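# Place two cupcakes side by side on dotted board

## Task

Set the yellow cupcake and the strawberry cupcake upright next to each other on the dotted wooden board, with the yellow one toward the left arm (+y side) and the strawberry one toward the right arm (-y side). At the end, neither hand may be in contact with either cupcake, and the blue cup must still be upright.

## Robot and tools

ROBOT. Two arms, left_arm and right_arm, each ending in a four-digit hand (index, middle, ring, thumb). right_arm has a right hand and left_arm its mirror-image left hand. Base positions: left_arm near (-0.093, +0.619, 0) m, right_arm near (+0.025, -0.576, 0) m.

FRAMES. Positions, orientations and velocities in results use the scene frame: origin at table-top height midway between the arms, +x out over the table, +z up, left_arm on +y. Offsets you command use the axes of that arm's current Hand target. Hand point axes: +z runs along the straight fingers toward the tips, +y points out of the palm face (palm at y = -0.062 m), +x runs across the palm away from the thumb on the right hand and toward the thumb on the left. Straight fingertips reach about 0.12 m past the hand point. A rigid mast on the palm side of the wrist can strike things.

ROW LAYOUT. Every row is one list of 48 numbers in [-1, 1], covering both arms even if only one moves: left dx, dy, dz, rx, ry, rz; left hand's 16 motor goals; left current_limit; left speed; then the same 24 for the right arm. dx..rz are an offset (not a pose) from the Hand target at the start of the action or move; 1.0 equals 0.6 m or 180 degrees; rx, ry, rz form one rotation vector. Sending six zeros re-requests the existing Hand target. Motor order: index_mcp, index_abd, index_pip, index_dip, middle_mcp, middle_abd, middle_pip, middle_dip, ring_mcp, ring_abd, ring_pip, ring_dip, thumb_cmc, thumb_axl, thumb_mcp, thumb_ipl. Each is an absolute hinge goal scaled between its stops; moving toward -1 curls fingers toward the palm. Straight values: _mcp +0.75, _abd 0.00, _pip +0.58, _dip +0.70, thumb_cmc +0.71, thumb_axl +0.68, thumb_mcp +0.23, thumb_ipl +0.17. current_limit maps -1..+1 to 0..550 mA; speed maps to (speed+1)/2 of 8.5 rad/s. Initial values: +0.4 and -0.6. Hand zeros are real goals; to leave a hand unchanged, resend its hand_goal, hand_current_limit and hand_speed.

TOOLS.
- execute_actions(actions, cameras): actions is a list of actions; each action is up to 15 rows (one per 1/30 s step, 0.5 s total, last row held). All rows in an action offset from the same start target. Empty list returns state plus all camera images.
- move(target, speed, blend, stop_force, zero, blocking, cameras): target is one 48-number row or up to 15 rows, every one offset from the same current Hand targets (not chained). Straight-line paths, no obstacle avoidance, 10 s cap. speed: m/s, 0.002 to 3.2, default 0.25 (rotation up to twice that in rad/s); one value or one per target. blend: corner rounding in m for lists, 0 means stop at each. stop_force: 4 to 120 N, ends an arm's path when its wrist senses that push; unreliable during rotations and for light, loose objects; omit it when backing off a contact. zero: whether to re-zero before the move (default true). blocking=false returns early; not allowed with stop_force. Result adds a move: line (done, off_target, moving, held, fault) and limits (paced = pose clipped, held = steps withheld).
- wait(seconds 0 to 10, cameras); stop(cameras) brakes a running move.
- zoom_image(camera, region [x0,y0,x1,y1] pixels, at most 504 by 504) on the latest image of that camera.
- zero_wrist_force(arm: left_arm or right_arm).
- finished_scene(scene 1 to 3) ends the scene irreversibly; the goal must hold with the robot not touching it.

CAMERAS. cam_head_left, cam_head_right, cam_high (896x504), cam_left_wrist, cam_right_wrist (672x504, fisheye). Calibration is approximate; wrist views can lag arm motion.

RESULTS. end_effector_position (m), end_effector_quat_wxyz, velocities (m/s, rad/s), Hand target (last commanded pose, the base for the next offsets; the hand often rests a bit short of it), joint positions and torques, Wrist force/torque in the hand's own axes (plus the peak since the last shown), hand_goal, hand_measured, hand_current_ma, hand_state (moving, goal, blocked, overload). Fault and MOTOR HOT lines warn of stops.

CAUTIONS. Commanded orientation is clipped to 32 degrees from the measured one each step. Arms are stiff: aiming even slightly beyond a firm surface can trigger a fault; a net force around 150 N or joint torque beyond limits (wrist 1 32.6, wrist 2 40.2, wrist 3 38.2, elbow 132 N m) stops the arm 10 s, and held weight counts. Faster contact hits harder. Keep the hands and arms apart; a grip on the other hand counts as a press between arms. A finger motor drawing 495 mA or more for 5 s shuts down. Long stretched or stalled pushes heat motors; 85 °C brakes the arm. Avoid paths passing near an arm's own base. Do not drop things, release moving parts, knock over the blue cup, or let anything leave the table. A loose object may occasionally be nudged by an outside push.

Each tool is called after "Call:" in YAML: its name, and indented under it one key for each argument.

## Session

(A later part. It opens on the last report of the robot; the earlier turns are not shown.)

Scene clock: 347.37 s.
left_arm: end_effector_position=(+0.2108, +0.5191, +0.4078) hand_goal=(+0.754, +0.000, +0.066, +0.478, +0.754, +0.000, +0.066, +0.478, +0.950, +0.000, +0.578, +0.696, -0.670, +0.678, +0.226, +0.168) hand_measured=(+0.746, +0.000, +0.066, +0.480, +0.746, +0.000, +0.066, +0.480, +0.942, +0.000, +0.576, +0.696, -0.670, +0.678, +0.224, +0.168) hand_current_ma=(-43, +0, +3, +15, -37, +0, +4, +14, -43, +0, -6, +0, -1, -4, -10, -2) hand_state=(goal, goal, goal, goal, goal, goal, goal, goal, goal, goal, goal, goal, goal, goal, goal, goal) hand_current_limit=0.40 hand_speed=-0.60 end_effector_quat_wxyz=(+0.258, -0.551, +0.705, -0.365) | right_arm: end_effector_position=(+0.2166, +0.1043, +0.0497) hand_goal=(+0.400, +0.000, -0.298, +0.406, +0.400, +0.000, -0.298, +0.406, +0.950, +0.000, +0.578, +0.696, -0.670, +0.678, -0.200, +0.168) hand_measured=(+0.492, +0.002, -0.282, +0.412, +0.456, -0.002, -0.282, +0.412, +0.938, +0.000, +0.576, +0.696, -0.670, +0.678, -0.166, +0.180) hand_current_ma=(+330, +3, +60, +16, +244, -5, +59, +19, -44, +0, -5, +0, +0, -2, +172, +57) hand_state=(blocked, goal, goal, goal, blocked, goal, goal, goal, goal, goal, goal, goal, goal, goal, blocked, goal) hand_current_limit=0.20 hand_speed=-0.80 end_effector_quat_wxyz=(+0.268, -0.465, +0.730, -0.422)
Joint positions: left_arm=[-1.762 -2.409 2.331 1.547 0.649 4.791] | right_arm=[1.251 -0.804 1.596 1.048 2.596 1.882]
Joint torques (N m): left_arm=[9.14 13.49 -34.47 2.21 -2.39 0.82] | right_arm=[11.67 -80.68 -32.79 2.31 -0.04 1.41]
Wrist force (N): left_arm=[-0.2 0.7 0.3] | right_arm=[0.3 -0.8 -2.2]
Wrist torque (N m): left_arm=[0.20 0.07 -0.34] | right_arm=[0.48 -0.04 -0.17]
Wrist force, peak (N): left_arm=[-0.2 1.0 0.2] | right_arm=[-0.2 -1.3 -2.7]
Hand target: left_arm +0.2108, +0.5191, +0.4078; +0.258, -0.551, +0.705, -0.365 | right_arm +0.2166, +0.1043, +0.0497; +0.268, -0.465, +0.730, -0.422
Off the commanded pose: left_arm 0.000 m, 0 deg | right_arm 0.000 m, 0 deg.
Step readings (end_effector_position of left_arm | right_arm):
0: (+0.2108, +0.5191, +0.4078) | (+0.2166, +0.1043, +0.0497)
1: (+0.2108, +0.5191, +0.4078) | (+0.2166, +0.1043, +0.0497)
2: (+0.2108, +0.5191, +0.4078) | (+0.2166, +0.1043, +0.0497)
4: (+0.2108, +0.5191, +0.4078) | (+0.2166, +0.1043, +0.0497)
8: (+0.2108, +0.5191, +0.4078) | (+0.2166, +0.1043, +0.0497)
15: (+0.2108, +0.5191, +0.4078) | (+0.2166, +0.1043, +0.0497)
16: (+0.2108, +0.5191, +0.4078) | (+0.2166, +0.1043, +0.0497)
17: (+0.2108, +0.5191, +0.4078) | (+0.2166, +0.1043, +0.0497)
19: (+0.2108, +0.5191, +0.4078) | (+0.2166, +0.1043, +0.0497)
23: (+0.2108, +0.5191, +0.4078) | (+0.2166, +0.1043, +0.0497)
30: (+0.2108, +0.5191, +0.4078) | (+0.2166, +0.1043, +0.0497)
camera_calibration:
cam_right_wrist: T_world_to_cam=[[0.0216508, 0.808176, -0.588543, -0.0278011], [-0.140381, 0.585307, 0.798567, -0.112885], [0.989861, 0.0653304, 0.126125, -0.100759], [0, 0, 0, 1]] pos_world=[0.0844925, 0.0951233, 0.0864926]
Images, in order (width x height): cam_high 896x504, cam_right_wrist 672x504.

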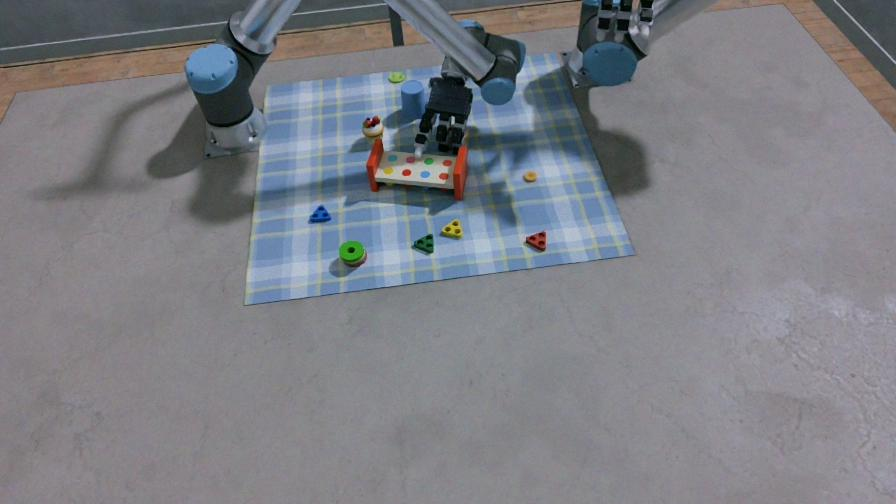

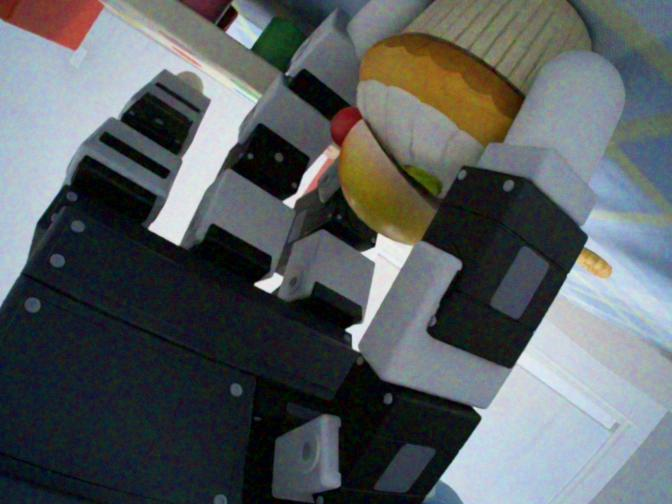

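Call:
move:
  target:
    - [0,0,0,0,0,0,0.753,0,0.066,0.478,0.753,0,0.066,0.478,0.95,0,0.577,0.696,-0.671,0.678,0.226,0.168,0.4,-0.6,0,-0.2165,-0.125,0,0,0,0.40,0,-0.299,0.406,0.40,0,-0.299,0.406,0.95,0,0.577,0.696,-0.671,0.678,-0.2,0.168,0.2,-0.8]
    - [0,0,0,0,0,0,0.753,0,0.066,0.478,0.753,0,0.066,0.478,0.95,0,0.577,0.696,-0.671,0.678,0.226,0.168,0.4,-0.6,0.0148,-0.3657,0.1333,0,-0.0337,-0.0194,0.40,0,-0.299,0.406,0.40,0,-0.299,0.406,0.95,0,0.577,0.696,-0.671,0.678,-0.2,0.168,0.2,-0.8]
  speed: 0.15
  blend: [0.03, 0]
  cameras: ["all"]

Scene clock: 376.93 s.
left_arm: end_effector_position=(+0.2108, +0.5191, +0.4078) hand_goal=(+0.754, +0.000, +0.066, +0.478, +0.754, +0.000, +0.066, +0.478, +0.950, +0.000, +0.578, +0.696, -0.670, +0.678, +0.226, +0.168) hand_measured=(+0.746, +0.000, +0.066, +0.480, +0.746, +0.000, +0.066, +0.480, +0.942, +0.000, +0.576, +0.696, -0.670, +0.678, +0.224, +0.168) hand_current_ma=(-43, +0, +3, +15, -37, +0, +4, +14, -43, +0, -6, +0, -1, -4, -10, -2) hand_state=(goal, goal, goal, goal, goal, goal, goal, goal, goal, goal, goal, goal, goal, goal, goal, goal) hand_current_limit=0.40 hand_speed=-0.60 end_effector_quat_wxyz=(+0.258, -0.551, +0.705, -0.365) | right_arm: end_effector_position=(+0.3750, +0.0206, +0.1997) hand_goal=(+0.400, +0.000, -0.298, +0.406, +0.400, +0.000, -0.298, +0.406, +0.950, +0.000, +0.578, +0.696, -0.670, +0.678, -0.200, +0.168) hand_measured=(+0.474, +0.002, -0.270, +0.420, +0.446, -0.002, -0.276, +0.418, +0.938, +0.000, +0.576, +0.696, -0.670, +0.678, -0.166, +0.180) hand_current_ma=(+330, +6, +110, +52, +201, -6, +83, +41, -44, +0, -5, +0, +0, -2, +181, +60) hand_state=(blocked, goal, blocked, goal, blocked, goal, blocked, goal, goal, goal, goal, goal, goal, goal, blocked, goal) hand_current_limit=0.20 hand_speed=-0.80 end_effector_quat_wxyz=(+0.294, -0.509, +0.701, -0.405)
Joint positions: left_arm=[-1.762 -2.409 2.331 1.547 0.649 4.791] | right_arm=[0.978 -1.146 1.694 0.641 2.572 1.124]
Joint torques (N m): left_arm=[12.47 13.61 -35.03 1.34 -2.59 1.1] | right_arm=[-13.25 -74.97 -42.29 0.41 4.07 -2.39]
Wrist force (N): left_arm=[-0.2 0.8 0.1] | right_arm=[-0.6 1.8 -1.4]
Wrist torque (N m): left_arm=[0.24 0.06 -0.34] | right_arm=[0.36 0.07 -0.11]
Wrist force, peak (N): left_arm=[-0.5 0.9 -0.1] | right_arm=[0.1 3.4 -0.6]
Hand target: left_arm +0.2108, +0.5191, +0.4078; +0.258, -0.551, +0.705, -0.365 | right_arm +0.3751, +0.0206, +0.1997; +0.294, -0.509, +0.701, -0.405
Off the commanded pose: left_arm 0.000 m, 0 deg | right_arm 0.000 m, 0 deg.
move: done
camera_calibration:
cam_left_wrist: T_world_to_cam=[[0.582861, 0.691432, 0.426843, -0.685049], [-0.278074, -0.323855, 0.904319, -0.177045], [0.76351, -0.645786, 0.0035069, 0.300963], [0, 0, 0, 1]] pos_world=[0.120268, 0.610686, 0.451459]
cam_right_wrist: T_world_to_cam=[[-0.0770323, 0.804812, -0.58851, 0.161735], [-0.21054, 0.563822, 0.79861, -0.134702], [0.974546, 0.185423, 0.126012, -0.267722], [0, 0, 0, 1]] pos_world=[0.245006, -0.00457637, 0.236493]

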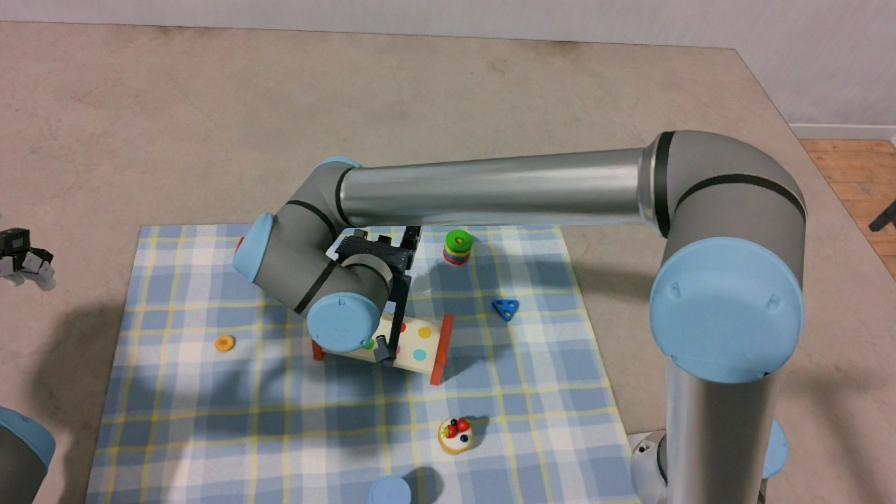

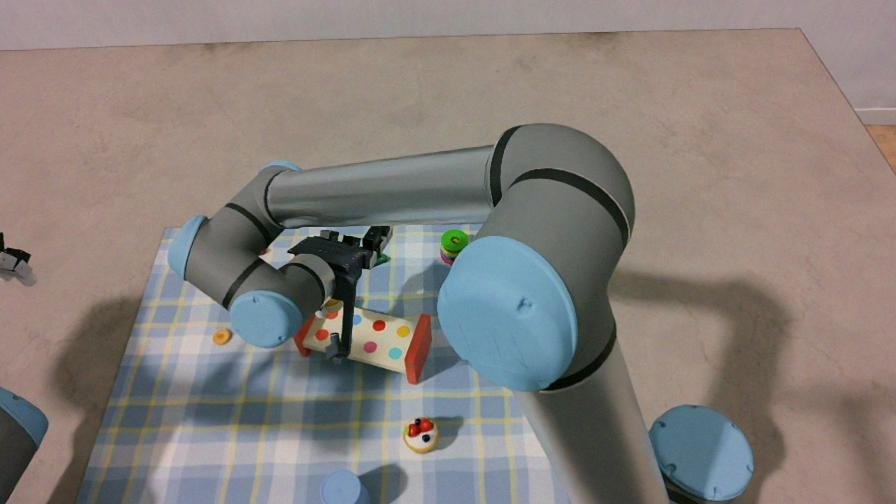

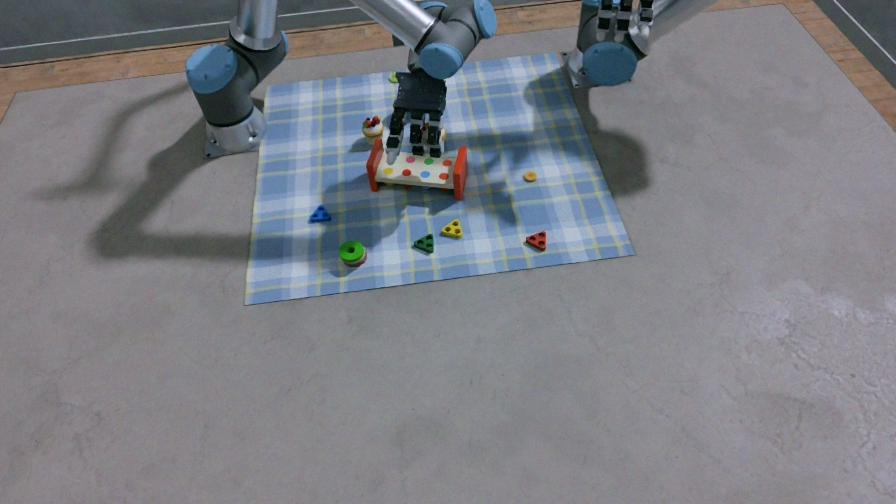

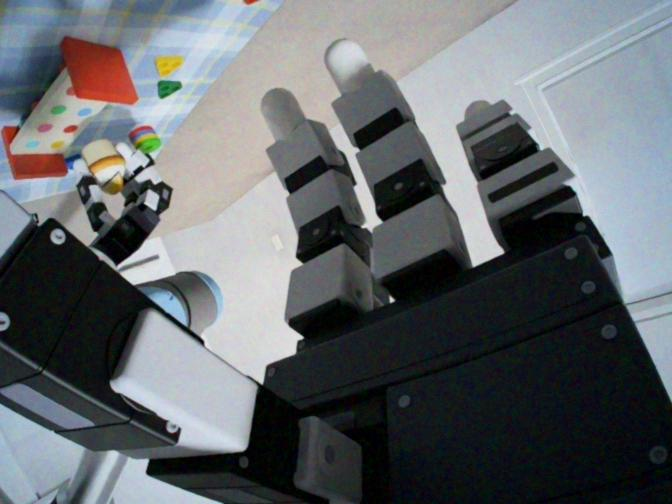

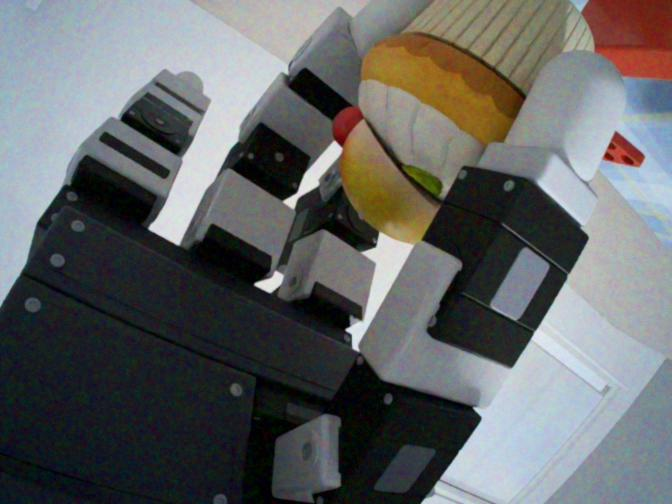

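Call:
move:
  target:
    - [0,0,0,0,0,0,0.753,0,0.066,0.478,0.753,0,0.066,0.478,0.95,0,0.577,0.696,-0.671,0.678,0.226,0.168,0.4,-0.6,0,0.1227,0.0708,0,0,0,0.40,0,-0.299,0.406,0.40,0,-0.299,0.406,0.95,0,0.577,0.696,-0.671,0.678,-0.2,0.168,0.2,-0.8]
    - [0,0,0,0,0,0,0.753,0,0.066,0.478,0.753,0,0.066,0.478,0.95,0,0.577,0.696,-0.671,0.678,0.226,0.168,0.4,-0.6,0,0.1559,0.09,0,0,0,0.40,0,-0.299,0.406,0.40,0,-0.299,0.406,0.95,0,0.577,0.696,-0.671,0.678,-0.2,0.168,0.2,-0.8]
  speed: [0.1, 0.02]
  stop_force: 8
  cameras: ["all"]

Scene clock: 387.93 s.
left_arm: end_effector_position=(+0.2108, +0.5191, +0.4078) hand_goal=(+0.754, +0.000, +0.066, +0.478, +0.754, +0.000, +0.066, +0.478, +0.950, +0.000, +0.578, +0.696, -0.670, +0.678, +0.226, +0.168) hand_measured=(+0.746, +0.000, +0.066, +0.480, +0.746, +0.000, +0.066, +0.480, +0.942, +0.000, +0.576, +0.696, -0.670, +0.678, +0.224, +0.168) hand_current_ma=(-43, +0, +3, +15, -37, +0, +4, +14, -43, +0, -6, +0, -1, -4, -10, -2) hand_state=(goal, goal, goal, goal, goal, goal, goal, goal, goal, goal, goal, goal, goal, goal, goal, goal) hand_current_limit=0.40 hand_speed=-0.60 end_effector_quat_wxyz=(+0.258, -0.551, +0.705, -0.365) | right_arm: end_effector_position=(+0.3751, +0.0206, +0.1064) hand_goal=(+0.400, +0.000, -0.298, +0.406, +0.400, +0.000, -0.298, +0.406, +0.950, +0.000, +0.578, +0.696, -0.670, +0.678, -0.200, +0.168) hand_measured=(+0.470, +0.006, -0.280, +0.412, +0.418, -0.006, -0.282, +0.410, +0.938, +0.000, +0.576, +0.696, -0.668, +0.678, -0.182, +0.176) hand_current_ma=(+312, +14, +67, +18, +72, -18, +59, +14, -44, +0, -5, +0, +4, +0, +88, +34) hand_state=(blocked, goal, goal, goal, goal, goal, goal, goal, goal, goal, goal, goal, goal, goal, goal, goal) hand_current_limit=0.20 hand_speed=-0.80 end_effector_quat_wxyz=(+0.294, -0.509, +0.701, -0.405)
Joint positions: left_arm=[-1.762 -2.409 2.331 1.547 0.649 4.791] | right_arm=[0.978 -1.057 1.752 0.493 2.572 1.124]
Joint torques (N m): left_arm=[8.91 13.51 -34.71 2.08 -2.46 1.25] | right_arm=[8.62 -88.59 -37.35 7.03 -1.68 -1.45]
Wrist force (N): left_arm=[-0.1 0.7 0.3] | right_arm=[0.0 -0.8 -1.1]
Wrist torque (N m): left_arm=[0.21 0.04 -0.32] | right_arm=[0.49 0.03 -0.01]
Wrist force, peak (N): left_arm=[-0.7 0.6 0.4] | right_arm=[-0.4 -10.0 -2.9]
Hand target: left_arm +0.2108, +0.5191, +0.4078; +0.258, -0.551, +0.705, -0.365 | right_arm +0.3751, +0.0206, +0.1064; +0.294, -0.509, +0.701, -0.405 (not the last commanded pose)
Off the commanded pose: left_arm 0.000 m, 0 deg | right_arm 0.015 m, 0 deg.
move: contact (right_arm); path passed 1 of 2 targets
camera_calibration:
cam_left_wrist: T_world_to_cam=[[0.582861, 0.691432, 0.426843, -0.685049], [-0.278074, -0.323855, 0.904319, -0.177045], [0.76351, -0.645786, 0.0035069, 0.300963], [0, 0, 0, 1]] pos_world=[0.120268, 0.610686, 0.451459]
cam_right_wrist: T_world_to_cam=[[-0.0768749, 0.804922, -0.58838, 0.106777], [-0.210652, 0.563693, 0.798671, -0.0601521], [0.974534, 0.185341, 0.126224, -0.25609], [0, 0, 0, 1]] pos_world=[0.245106, -0.00457623, 0.143192]

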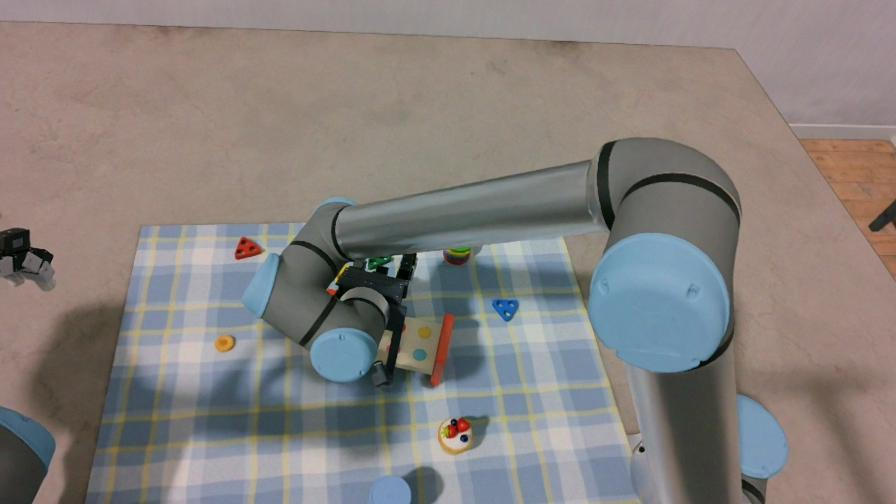

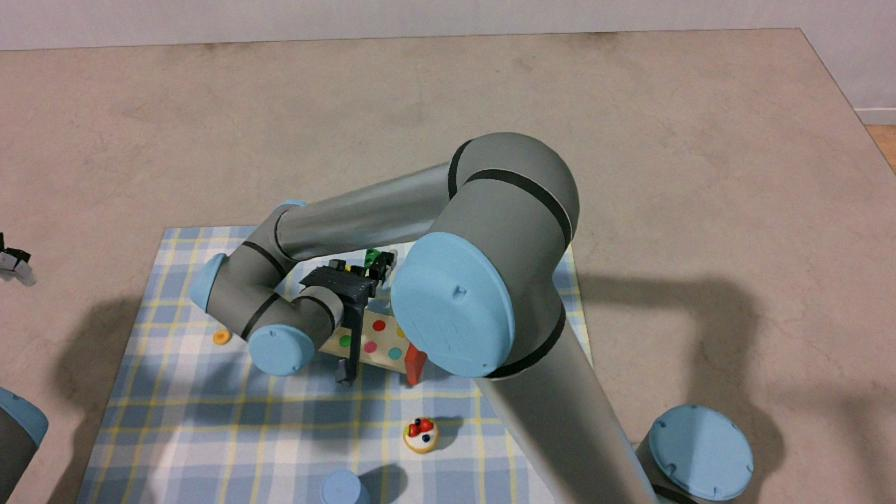

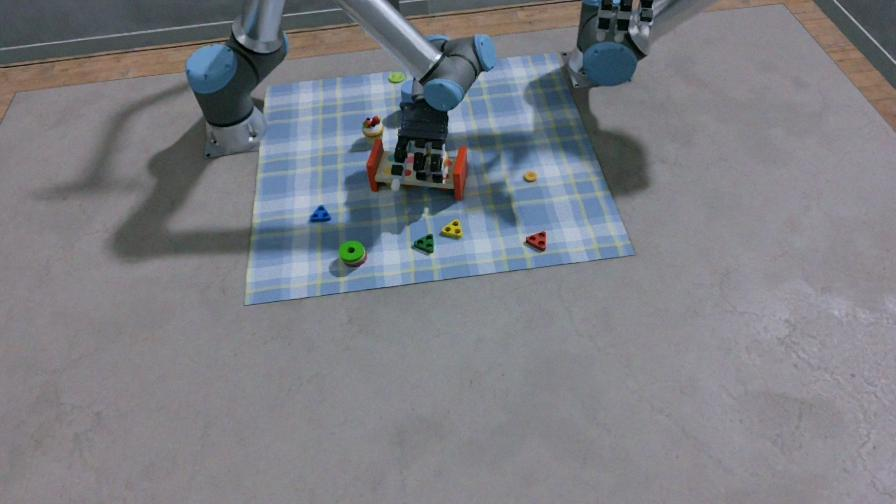

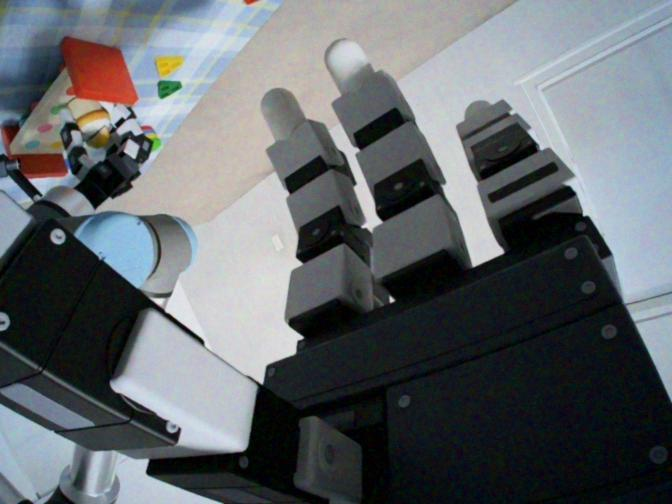

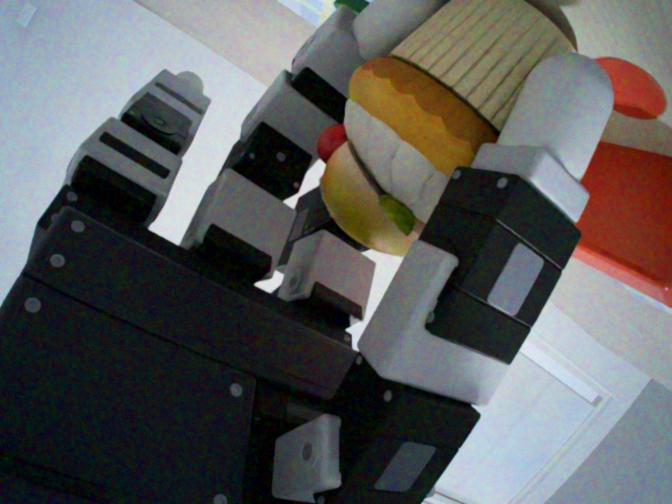

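Call:
zoom_image:
  camera: "cam_right_wrist"
  region: [300, 0, 672, 280]

Call:
zoom_image:
  camera: "cam_left_wrist"
  region: [0, 20, 220, 220]

Scaled by 1.355 from the camera's 672x504 image, which has a finer 960x720 frame.

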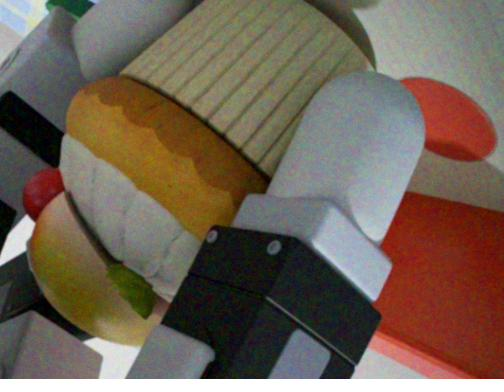

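Scaled by 2.291 from the camera's 672x504 image, which has a finer 960x720 frame.

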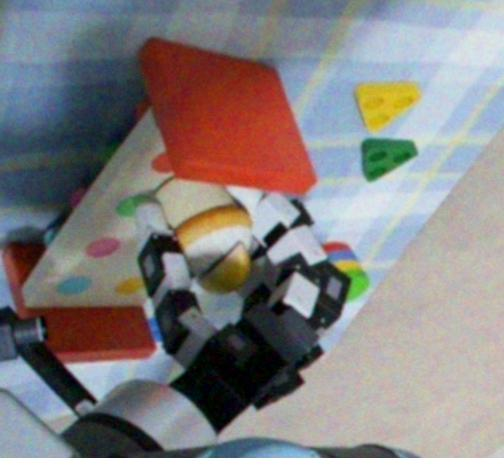

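Call:
execute_actions:
  actions:
    - [[0,0,0,0,0,0,0.753,0,0.066,0.478,0.753,0,0.066,0.478,0.95,0,0.577,0.696,-0.671,0.678,0.226,0.168,0.4,-0.6,0,0,0,0,0,0,0.49,0,-0.299,0.406,0.49,0,-0.299,0.406,0.95,0,0.577,0.696,-0.671,0.678,-0.12,0.168,0.2,-0.9]]
    - [[0,0,0,0,0,0,0.753,0,0.066,0.478,0.753,0,0.066,0.478,0.95,0,0.577,0.696,-0.671,0.678,0.226,0.168,0.4,-0.6,0,0,0,0,0,0,0.753,0,-0.299,0.406,0.753,0,-0.299,0.406,0.95,0,0.577,0.696,-0.671,0.678,0.12,0.168,0.2,-0.8]]
    - [[0,0,0,0,0,0,0.753,0,0.066,0.478,0.753,0,0.066,0.478,0.95,0,0.577,0.696,-0.671,0.678,0.226,0.168,0.4,-0.6,0,0,0,0,0,0,0.753,0,-0.299,0.406,0.753,0,-0.299,0.406,0.95,0,0.577,0.696,-0.671,0.678,0.12,0.168,0.2,-0.8]]
  cameras: ["cam_high","cam_right_wrist","cam_left_wrist"]

Scene clock: 403.30 s.
left_arm: end_effector_position=(+0.2108, +0.5191, +0.4078) hand_goal=(+0.754, +0.000, +0.066, +0.478, +0.754, +0.000, +0.066, +0.478, +0.950, +0.000, +0.578, +0.696, -0.670, +0.678, +0.226, +0.168) hand_measured=(+0.746, +0.000, +0.066, +0.480, +0.746, +0.000, +0.066, +0.480, +0.942, +0.000, +0.576, +0.696, -0.670, +0.678, +0.224, +0.168) hand_current_ma=(-43, +0, +3, +15, -37, +0, +4, +14, -43, +0, -6, +0, -1, -4, -10, -2) hand_state=(goal, goal, goal, goal, goal, goal, goal, goal, goal, goal, goal, goal, goal, goal, goal, goal) hand_current_limit=0.40 hand_speed=-0.60 end_effector_quat_wxyz=(+0.258, -0.551, +0.705, -0.365) | right_arm: end_effector_position=(+0.3751, +0.0206, +0.1064) hand_goal=(+0.754, +0.000, -0.298, +0.406, +0.754, +0.000, -0.298, +0.406, +0.950, +0.000, +0.578, +0.696, -0.670, +0.678, +0.120, +0.168) hand_measured=(+0.736, +0.004, -0.296, +0.410, +0.738, -0.004, -0.296, +0.410, +0.938, +0.000, +0.576, +0.696, -0.668, +0.678, +0.116, +0.170) hand_current_ma=(-71, +8, +8, +10, -57, -9, +8, +10, -44, +0, -5, +0, +4, +0, -20, +6) hand_state=(goal, goal, goal, goal, goal, goal, goal, goal, goal, goal, goal, goal, goal, goal, goal, goal) hand_current_limit=0.20 hand_speed=-0.80 end_effector_quat_wxyz=(+0.294, -0.509, +0.701, -0.405)
Joint positions: left_arm=[-1.762 -2.409 2.331 1.547 0.649 4.791] | right_arm=[0.978 -1.057 1.751 0.493 2.572 1.124]
Joint torques (N m): left_arm=[8.55 15.27 -35.56 1.9 -2.12 0.82] | right_arm=[-2.54 -87.93 -36.65 6.19 0.56 1.42]
Wrist force (N): left_arm=[0.0 0.6 0.3] | right_arm=[-0.4 1.0 -1.9]
Wrist torque (N m): left_arm=[0.20 0.04 -0.31] | right_arm=[0.33 0.05 -0.09]
Wrist force, peak (N): left_arm=[-0.2 0.8 0.6] | right_arm=[-0.3 1.5 -2.2]
Hand target: left_arm +0.2108, +0.5191, +0.4078; +0.258, -0.551, +0.705, -0.365 | right_arm +0.3751, +0.0206, +0.1064; +0.294, -0.509, +0.701, -0.405
Off the commanded pose: left_arm 0.000 m, 0 deg | right_arm 0.000 m, 0 deg.
Step readings (end_effector_position of left_arm | right_arm):
0: (+0.2108, +0.5191, +0.4078) | (+0.3751, +0.0206, +0.1064)
1: (+0.2108, +0.5191, +0.4078) | (+0.3751, +0.0206, +0.1064)
2: (+0.2108, +0.5191, +0.4078) | (+0.3751, +0.0206, +0.1064)
4: (+0.2108, +0.5191, +0.4078) | (+0.3751, +0.0206, +0.1064)
8: (+0.2108, +0.5191, +0.4078) | (+0.3751, +0.0206, +0.1064)
15: (+0.2108, +0.5191, +0.4078) | (+0.3751, +0.0206, +0.1064)
16: (+0.2108, +0.5191, +0.4078) | (+0.3751, +0.0206, +0.1064)
17: (+0.2108, +0.5191, +0.4078) | (+0.3751, +0.0206, +0.1064)
19: (+0.2108, +0.5191, +0.4078) | (+0.3751, +0.0206, +0.1064)
23: (+0.2108, +0.5191, +0.4078) | (+0.3751, +0.0206, +0.1064)
30: (+0.2108, +0.5191, +0.4078) | (+0.3751, +0.0206, +0.1064)
31: (+0.2108, +0.5191, +0.4078) | (+0.3751, +0.0206, +0.1064)
32: (+0.2108, +0.5191, +0.4078) | (+0.3751, +0.0206, +0.1064)
34: (+0.2108, +0.5191, +0.4078) | (+0.3751, +0.0206, +0.1064)
38: (+0.2108, +0.5191, +0.4078) | (+0.3751, +0.0206, +0.1064)
45: (+0.2108, +0.5191, +0.4078) | (+0.3751, +0.0206, +0.1064)
camera_calibration:
cam_left_wrist: T_world_to_cam=[[0.582861, 0.691432, 0.426843, -0.685049], [-0.278074, -0.323855, 0.904319, -0.177045], [0.76351, -0.645786, 0.0035069, 0.300963], [0, 0, 0, 1]] pos_world=[0.120268, 0.610686, 0.451459]
cam_right_wrist: T_world_to_cam=[[-0.0768924, 0.804967, -0.588315, 0.106773], [-0.210646, 0.563628, 0.798719, -0.0601606], [0.974534, 0.185341, 0.126224, -0.25609], [0, 0, 0, 1]] pos_world=[0.245106, -0.00457627, 0.143192]
Images, in order (width x height): cam_high 896x504, cam_left_wrist 672x504, cam_right_wrist 672x504.

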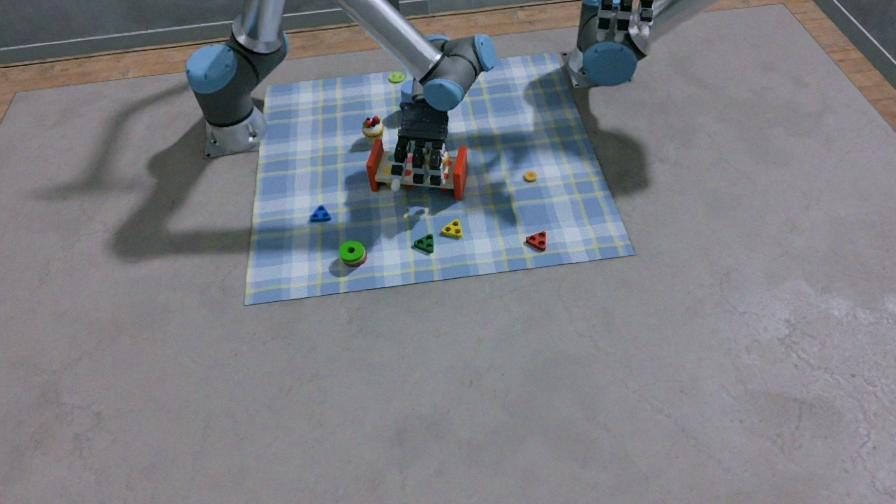

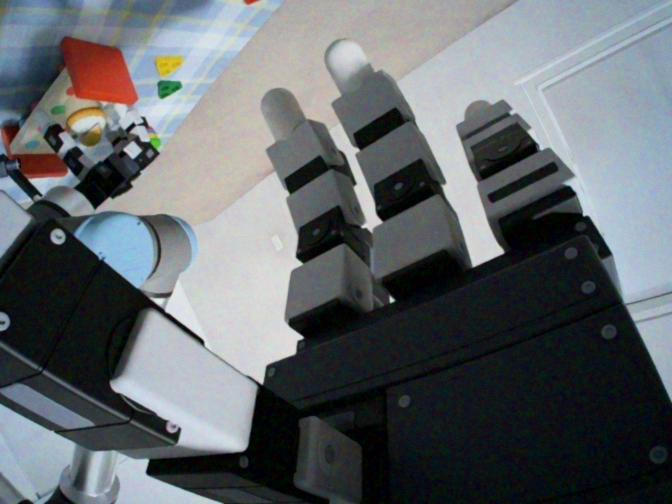

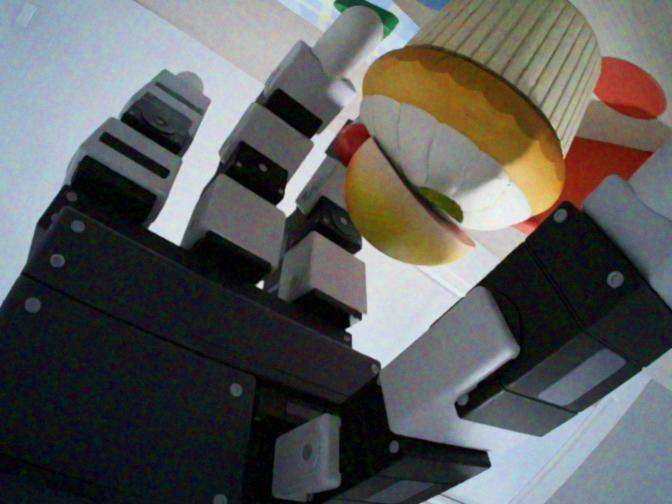

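Call:
move:
  target:
    - [0,0,0,0,0,0,0.753,0,0.066,0.478,0.753,0,0.066,0.478,0.95,0,0.577,0.696,-0.671,0.678,0.226,0.168,0.4,-0.6,0,-0.1876,-0.1083,0,0,0,0.753,0,-0.299,0.406,0.753,0,-0.299,0.406,0.95,0,0.577,0.696,-0.671,0.678,0.12,0.168,0.2,-0.8]
    - [0,0,0,0,0,0,0.753,0,0.066,0.478,0.753,0,0.066,0.478,0.95,0,0.577,0.696,-0.671,0.678,0.226,0.168,0.4,-0.6,0.381,0.031,-0.2987,0,-0.0625,-0.0361,0.753,0,-0.299,0.406,0.753,0,-0.299,0.406,0.95,0,0.577,0.696,-0.671,0.678,0.12,0.168,0.2,-0.8]
  speed: 0.2
  blend: [0.03, 0]
  cameras: ["all"]

Call:
move:
  target: [0,0,0,0,0,0,0.753,0,0.066,0.478,0.753,0,0.066,0.478,0.95,0,0.577,0.696,-0.671,0.678,0.226,0.168,0.4,-0.6,0,0.1876,0.1083,0,0,0,0.753,0,-0.299,0.406,0.753,0,-0.299,0.406,0.95,0,0.577,0.696,-0.671,0.678,0.12,0.168,0.2,-0.8]
  speed: 0.12
  stop_force: 12
  cameras: ["all"]

Scene clock: 423.63 s.
left_arm: end_effector_position=(+0.2108, +0.5191, +0.4078) hand_goal=(+0.754, +0.000, +0.066, +0.478, +0.754, +0.000, +0.066, +0.478, +0.950, +0.000, +0.578, +0.696, -0.670, +0.678, +0.226, +0.168) hand_measured=(+0.746, +0.000, +0.066, +0.480, +0.746, +0.000, +0.066, +0.480, +0.942, +0.000, +0.576, +0.696, -0.670, +0.678, +0.224, +0.168) hand_current_ma=(-43, +0, +3, +15, -37, +0, +4, +14, -43, +0, -6, +0, -1, -4, -10, -2) hand_state=(goal, goal, goal, goal, goal, goal, goal, goal, goal, goal, goal, goal, goal, goal, goal, goal) hand_current_limit=0.40 hand_speed=-0.60 end_effector_quat_wxyz=(+0.258, -0.551, +0.705, -0.365) | right_arm: end_effector_position=(+0.1481, -0.1459, +0.1802) hand_goal=(+0.754, +0.000, -0.298, +0.406, +0.754, +0.000, -0.298, +0.406, +0.950, +0.000, +0.578, +0.696, -0.670, +0.678, +0.120, +0.168) hand_measured=(+0.738, +0.002, -0.296, +0.410, +0.740, -0.004, -0.296, +0.410, +0.938, +0.000, +0.576, +0.696, -0.668, +0.678, +0.116, +0.170) hand_current_ma=(-64, +7, +7, +9, -51, -8, +7, +10, -44, +0, -5, +0, +4, +0, -17, +6) hand_state=(goal, goal, goal, goal, goal, goal, goal, goal, goal, goal, goal, goal, goal, goal, goal, goal) hand_current_limit=0.20 hand_speed=-0.80 end_effector_quat_wxyz=(+0.337, -0.585, +0.639, -0.369)
Joint positions: left_arm=[-1.762 -2.409 2.331 1.547 0.649 4.791] | right_arm=[1.223 -1.464 2.17 0.508 2.578 1.155]
Joint torques (N m): left_arm=[11.21 14.67 -34.33 1.91 -2.72 1] | right_arm=[13.22 -49.49 -20.27 2.06 -0.77 -0.93]
Wrist force (N): left_arm=[0.1 0.5 0.5] | right_arm=[-0.1 1.6 -1.8]
Wrist torque (N m): left_arm=[0.17 0.03 -0.31] | right_arm=[0.39 -0.03 -0.16]
Wrist force, peak (N): left_arm=[-0.2 1.0 0.1] | right_arm=[1.7 2.6 -3.0]
Hand target: left_arm +0.2108, +0.5191, +0.4078; +0.258, -0.551, +0.705, -0.365 | right_arm +0.1480, -0.1459, +0.1801; +0.338, -0.585, +0.639, -0.369
Off the commanded pose: left_arm 0.000 m, 0 deg | right_arm 0.000 m, 0 deg.
move: done
camera_calibration:
cam_left_wrist: T_world_to_cam=[[0.582861, 0.691432, 0.426843, -0.685049], [-0.278074, -0.323855, 0.904319, -0.177045], [0.76351, -0.645786, 0.0035069, 0.300963], [0, 0, 0, 1]] pos_world=[0.120268, 0.610686, 0.451459]
cam_right_wrist: T_world_to_cam=[[-0.255817, 0.767042, -0.588392, 0.287644], [-0.331946, 0.501942, 0.798665, -0.0640446], [0.907948, 0.399626, 0.126211, 0.0277725], [0, 0, 0, 1]] pos_world=[0.0271088, -0.199587, 0.216892]

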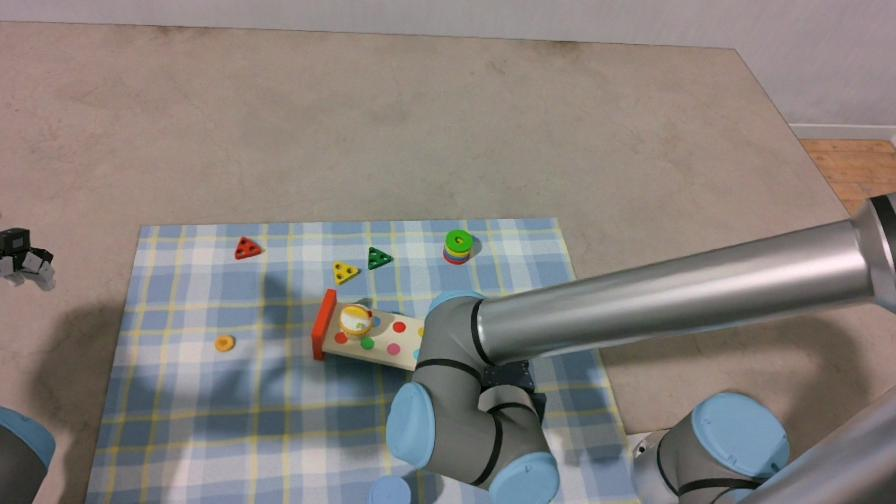

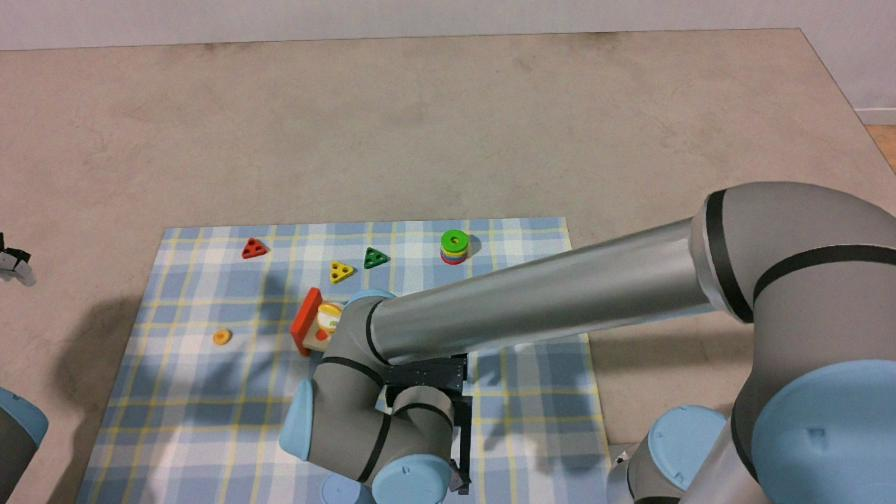

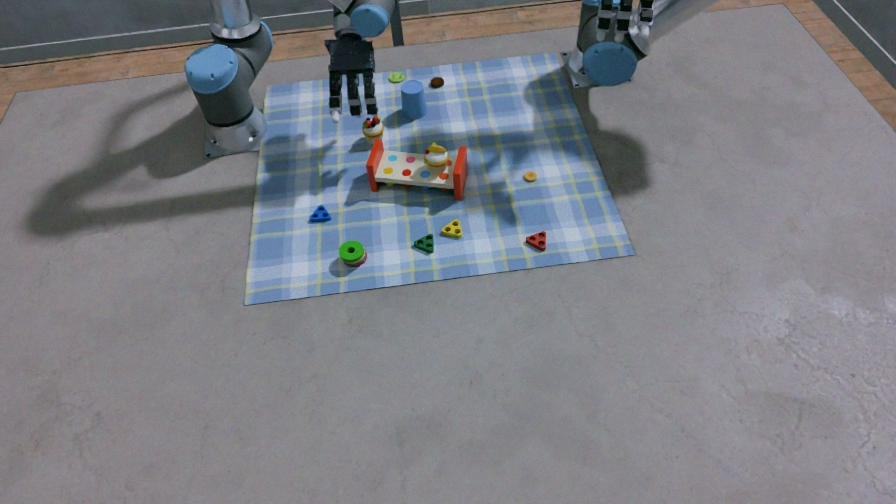

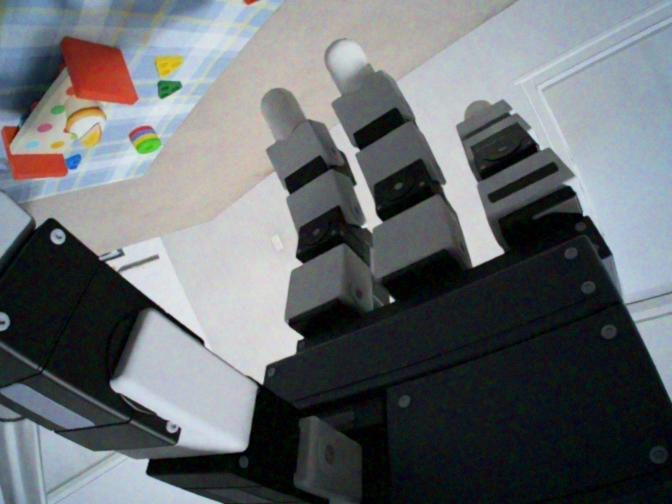

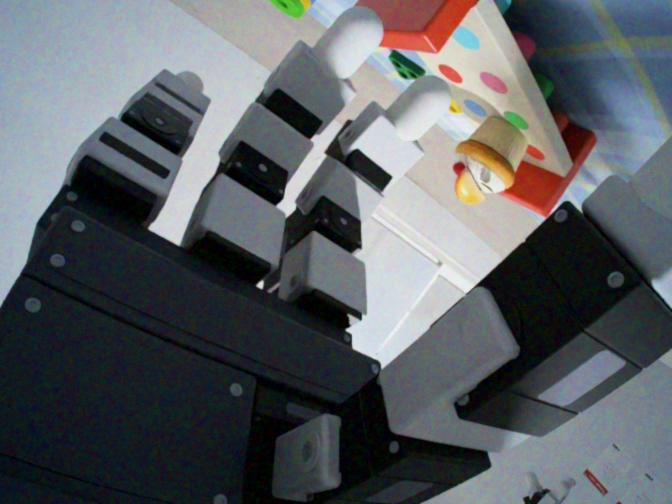

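Scene clock: 425.90 s.
left_arm: end_effector_position=(+0.2108, +0.5191, +0.4078) hand_goal=(+0.754, +0.000, +0.066, +0.478, +0.754, +0.000, +0.066, +0.478, +0.950, +0.000, +0.578, +0.696, -0.670, +0.678, +0.226, +0.168) hand_measured=(+0.746, +0.000, +0.066, +0.480, +0.746, +0.000, +0.066, +0.480, +0.942, +0.000, +0.576, +0.696, -0.670, +0.678, +0.224, +0.168) hand_current_ma=(-43, +0, +3, +15, -37, +0, +4, +14, -43, +0, -6, +0, -1, -4, -10, -2) hand_state=(goal, goal, goal, goal, goal, goal, goal, goal, goal, goal, goal, goal, goal, goal, goal, goal) hand_current_limit=0.40 hand_speed=-0.60 end_effector_quat_wxyz=(+0.258, -0.551, +0.705, -0.365) | right_arm: end_effector_position=(+0.1479, -0.1460, +0.0501) hand_goal=(+0.754, +0.000, -0.298, +0.406, +0.754, +0.000, -0.298, +0.406, +0.950, +0.000, +0.578, +0.696, -0.670, +0.678, +0.120, +0.168) hand_measured=(+0.738, +0.002, -0.296, +0.410, +0.740, -0.004, -0.296, +0.410, +0.938, +0.000, +0.576, +0.696, -0.668, +0.678, +0.116, +0.170) hand_current_ma=(-64, +7, +7, +9, -51, -8, +7, +10, -44, +0, -5, +0, +4, +0, -17, +6) hand_state=(goal, goal, goal, goal, goal, goal, goal, goal, goal, goal, goal, goal, goal, goal, goal, goal) hand_current_limit=0.20 hand_speed=-0.80 end_effector_quat_wxyz=(+0.338, -0.585, +0.639, -0.369)
Joint positions: left_arm=[-1.762 -2.409 2.331 1.547 0.649 4.791] | right_arm=[1.223 -1.266 2.251 0.229 2.578 1.155]
Joint torques (N m): left_arm=[10.15 14 -34.52 1.98 -2.25 0.75] | right_arm=[-14.23 -36.92 -29.48 -0.05 -0.97 -2.28]
Wrist force (N): left_arm=[-0.2 0.4 0.3] | right_arm=[0.1 1.3 -2.0]
Wrist torque (N m): left_arm=[0.16 0.07 -0.32] | right_arm=[0.37 -0.02 -0.16]
Wrist force, peak (N): left_arm=[-0.4 0.6 0.5] | right_arm=[0.2 3.0 -1.4]
Hand target: left_arm +0.2108, +0.5191, +0.4078; +0.258, -0.551, +0.705, -0.365 | right_arm +0.1479, -0.1460, +0.0501; +0.338, -0.585, +0.639, -0.369
Off the commanded pose: left_arm 0.000 m, 0 deg | right_arm 0.000 m, 0 deg.
move: done
camera_calibration:
cam_left_wrist: T_world_to_cam=[[0.582861, 0.691432, 0.426843, -0.685049], [-0.278074, -0.323855, 0.904319, -0.177045], [0.76351, -0.645786, 0.0035069, 0.300963], [0, 0, 0, 1]] pos_world=[0.120268, 0.610686, 0.451459]
cam_right_wrist: T_world_to_cam=[[-0.256008, 0.767044, -0.588305, 0.211177], [-0.331916, 0.501837, 0.798744, 0.0397372], [0.907905, 0.399753, 0.12612, 0.0444357], [0, 0, 0, 1]] pos_world=[0.0269091, -0.199687, 0.0868924]

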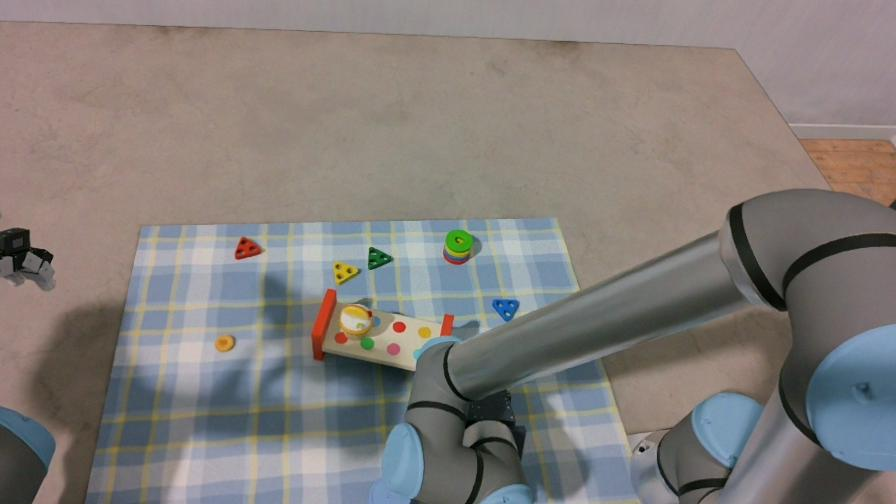

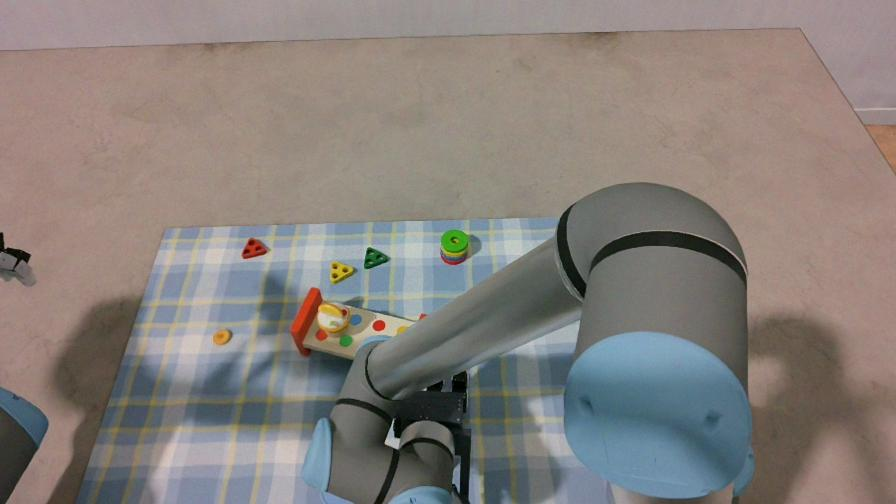

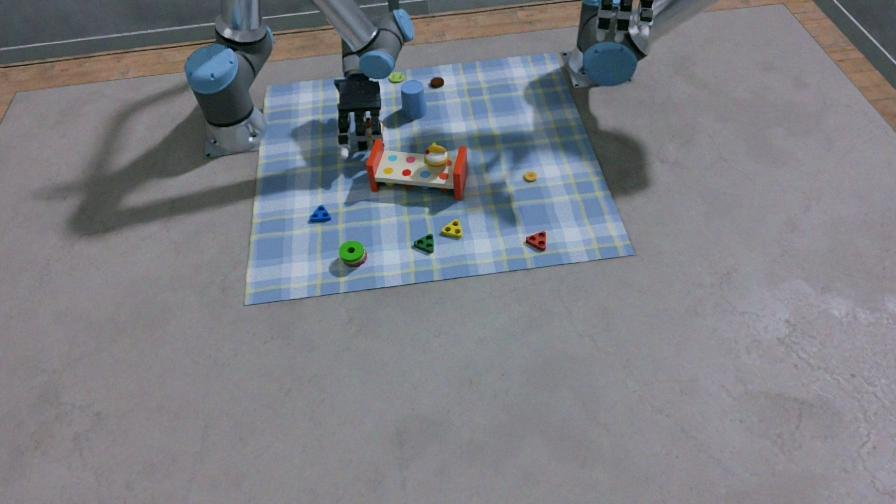

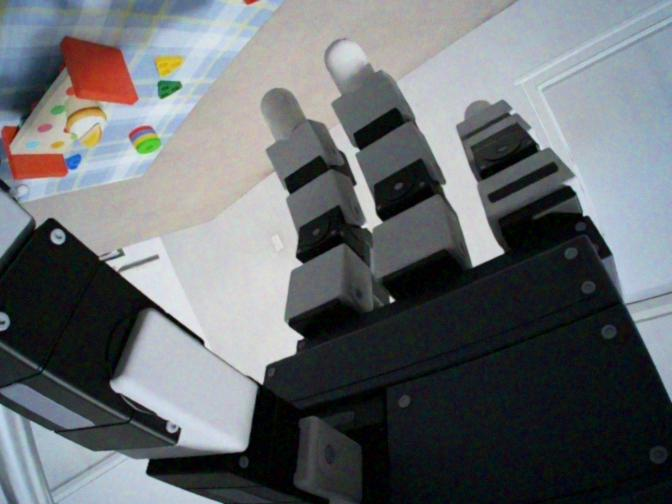

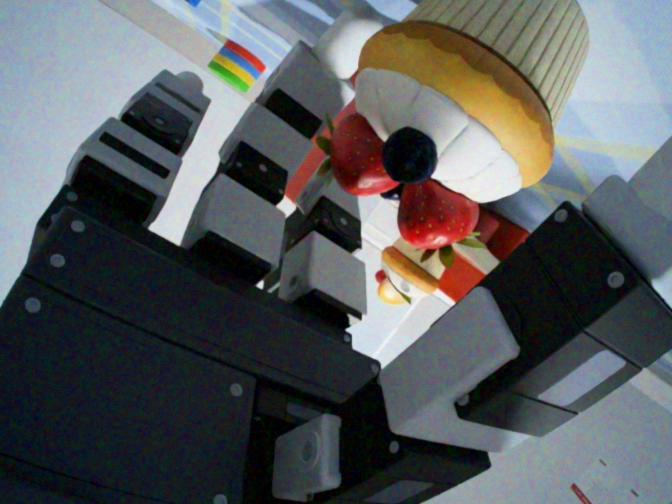

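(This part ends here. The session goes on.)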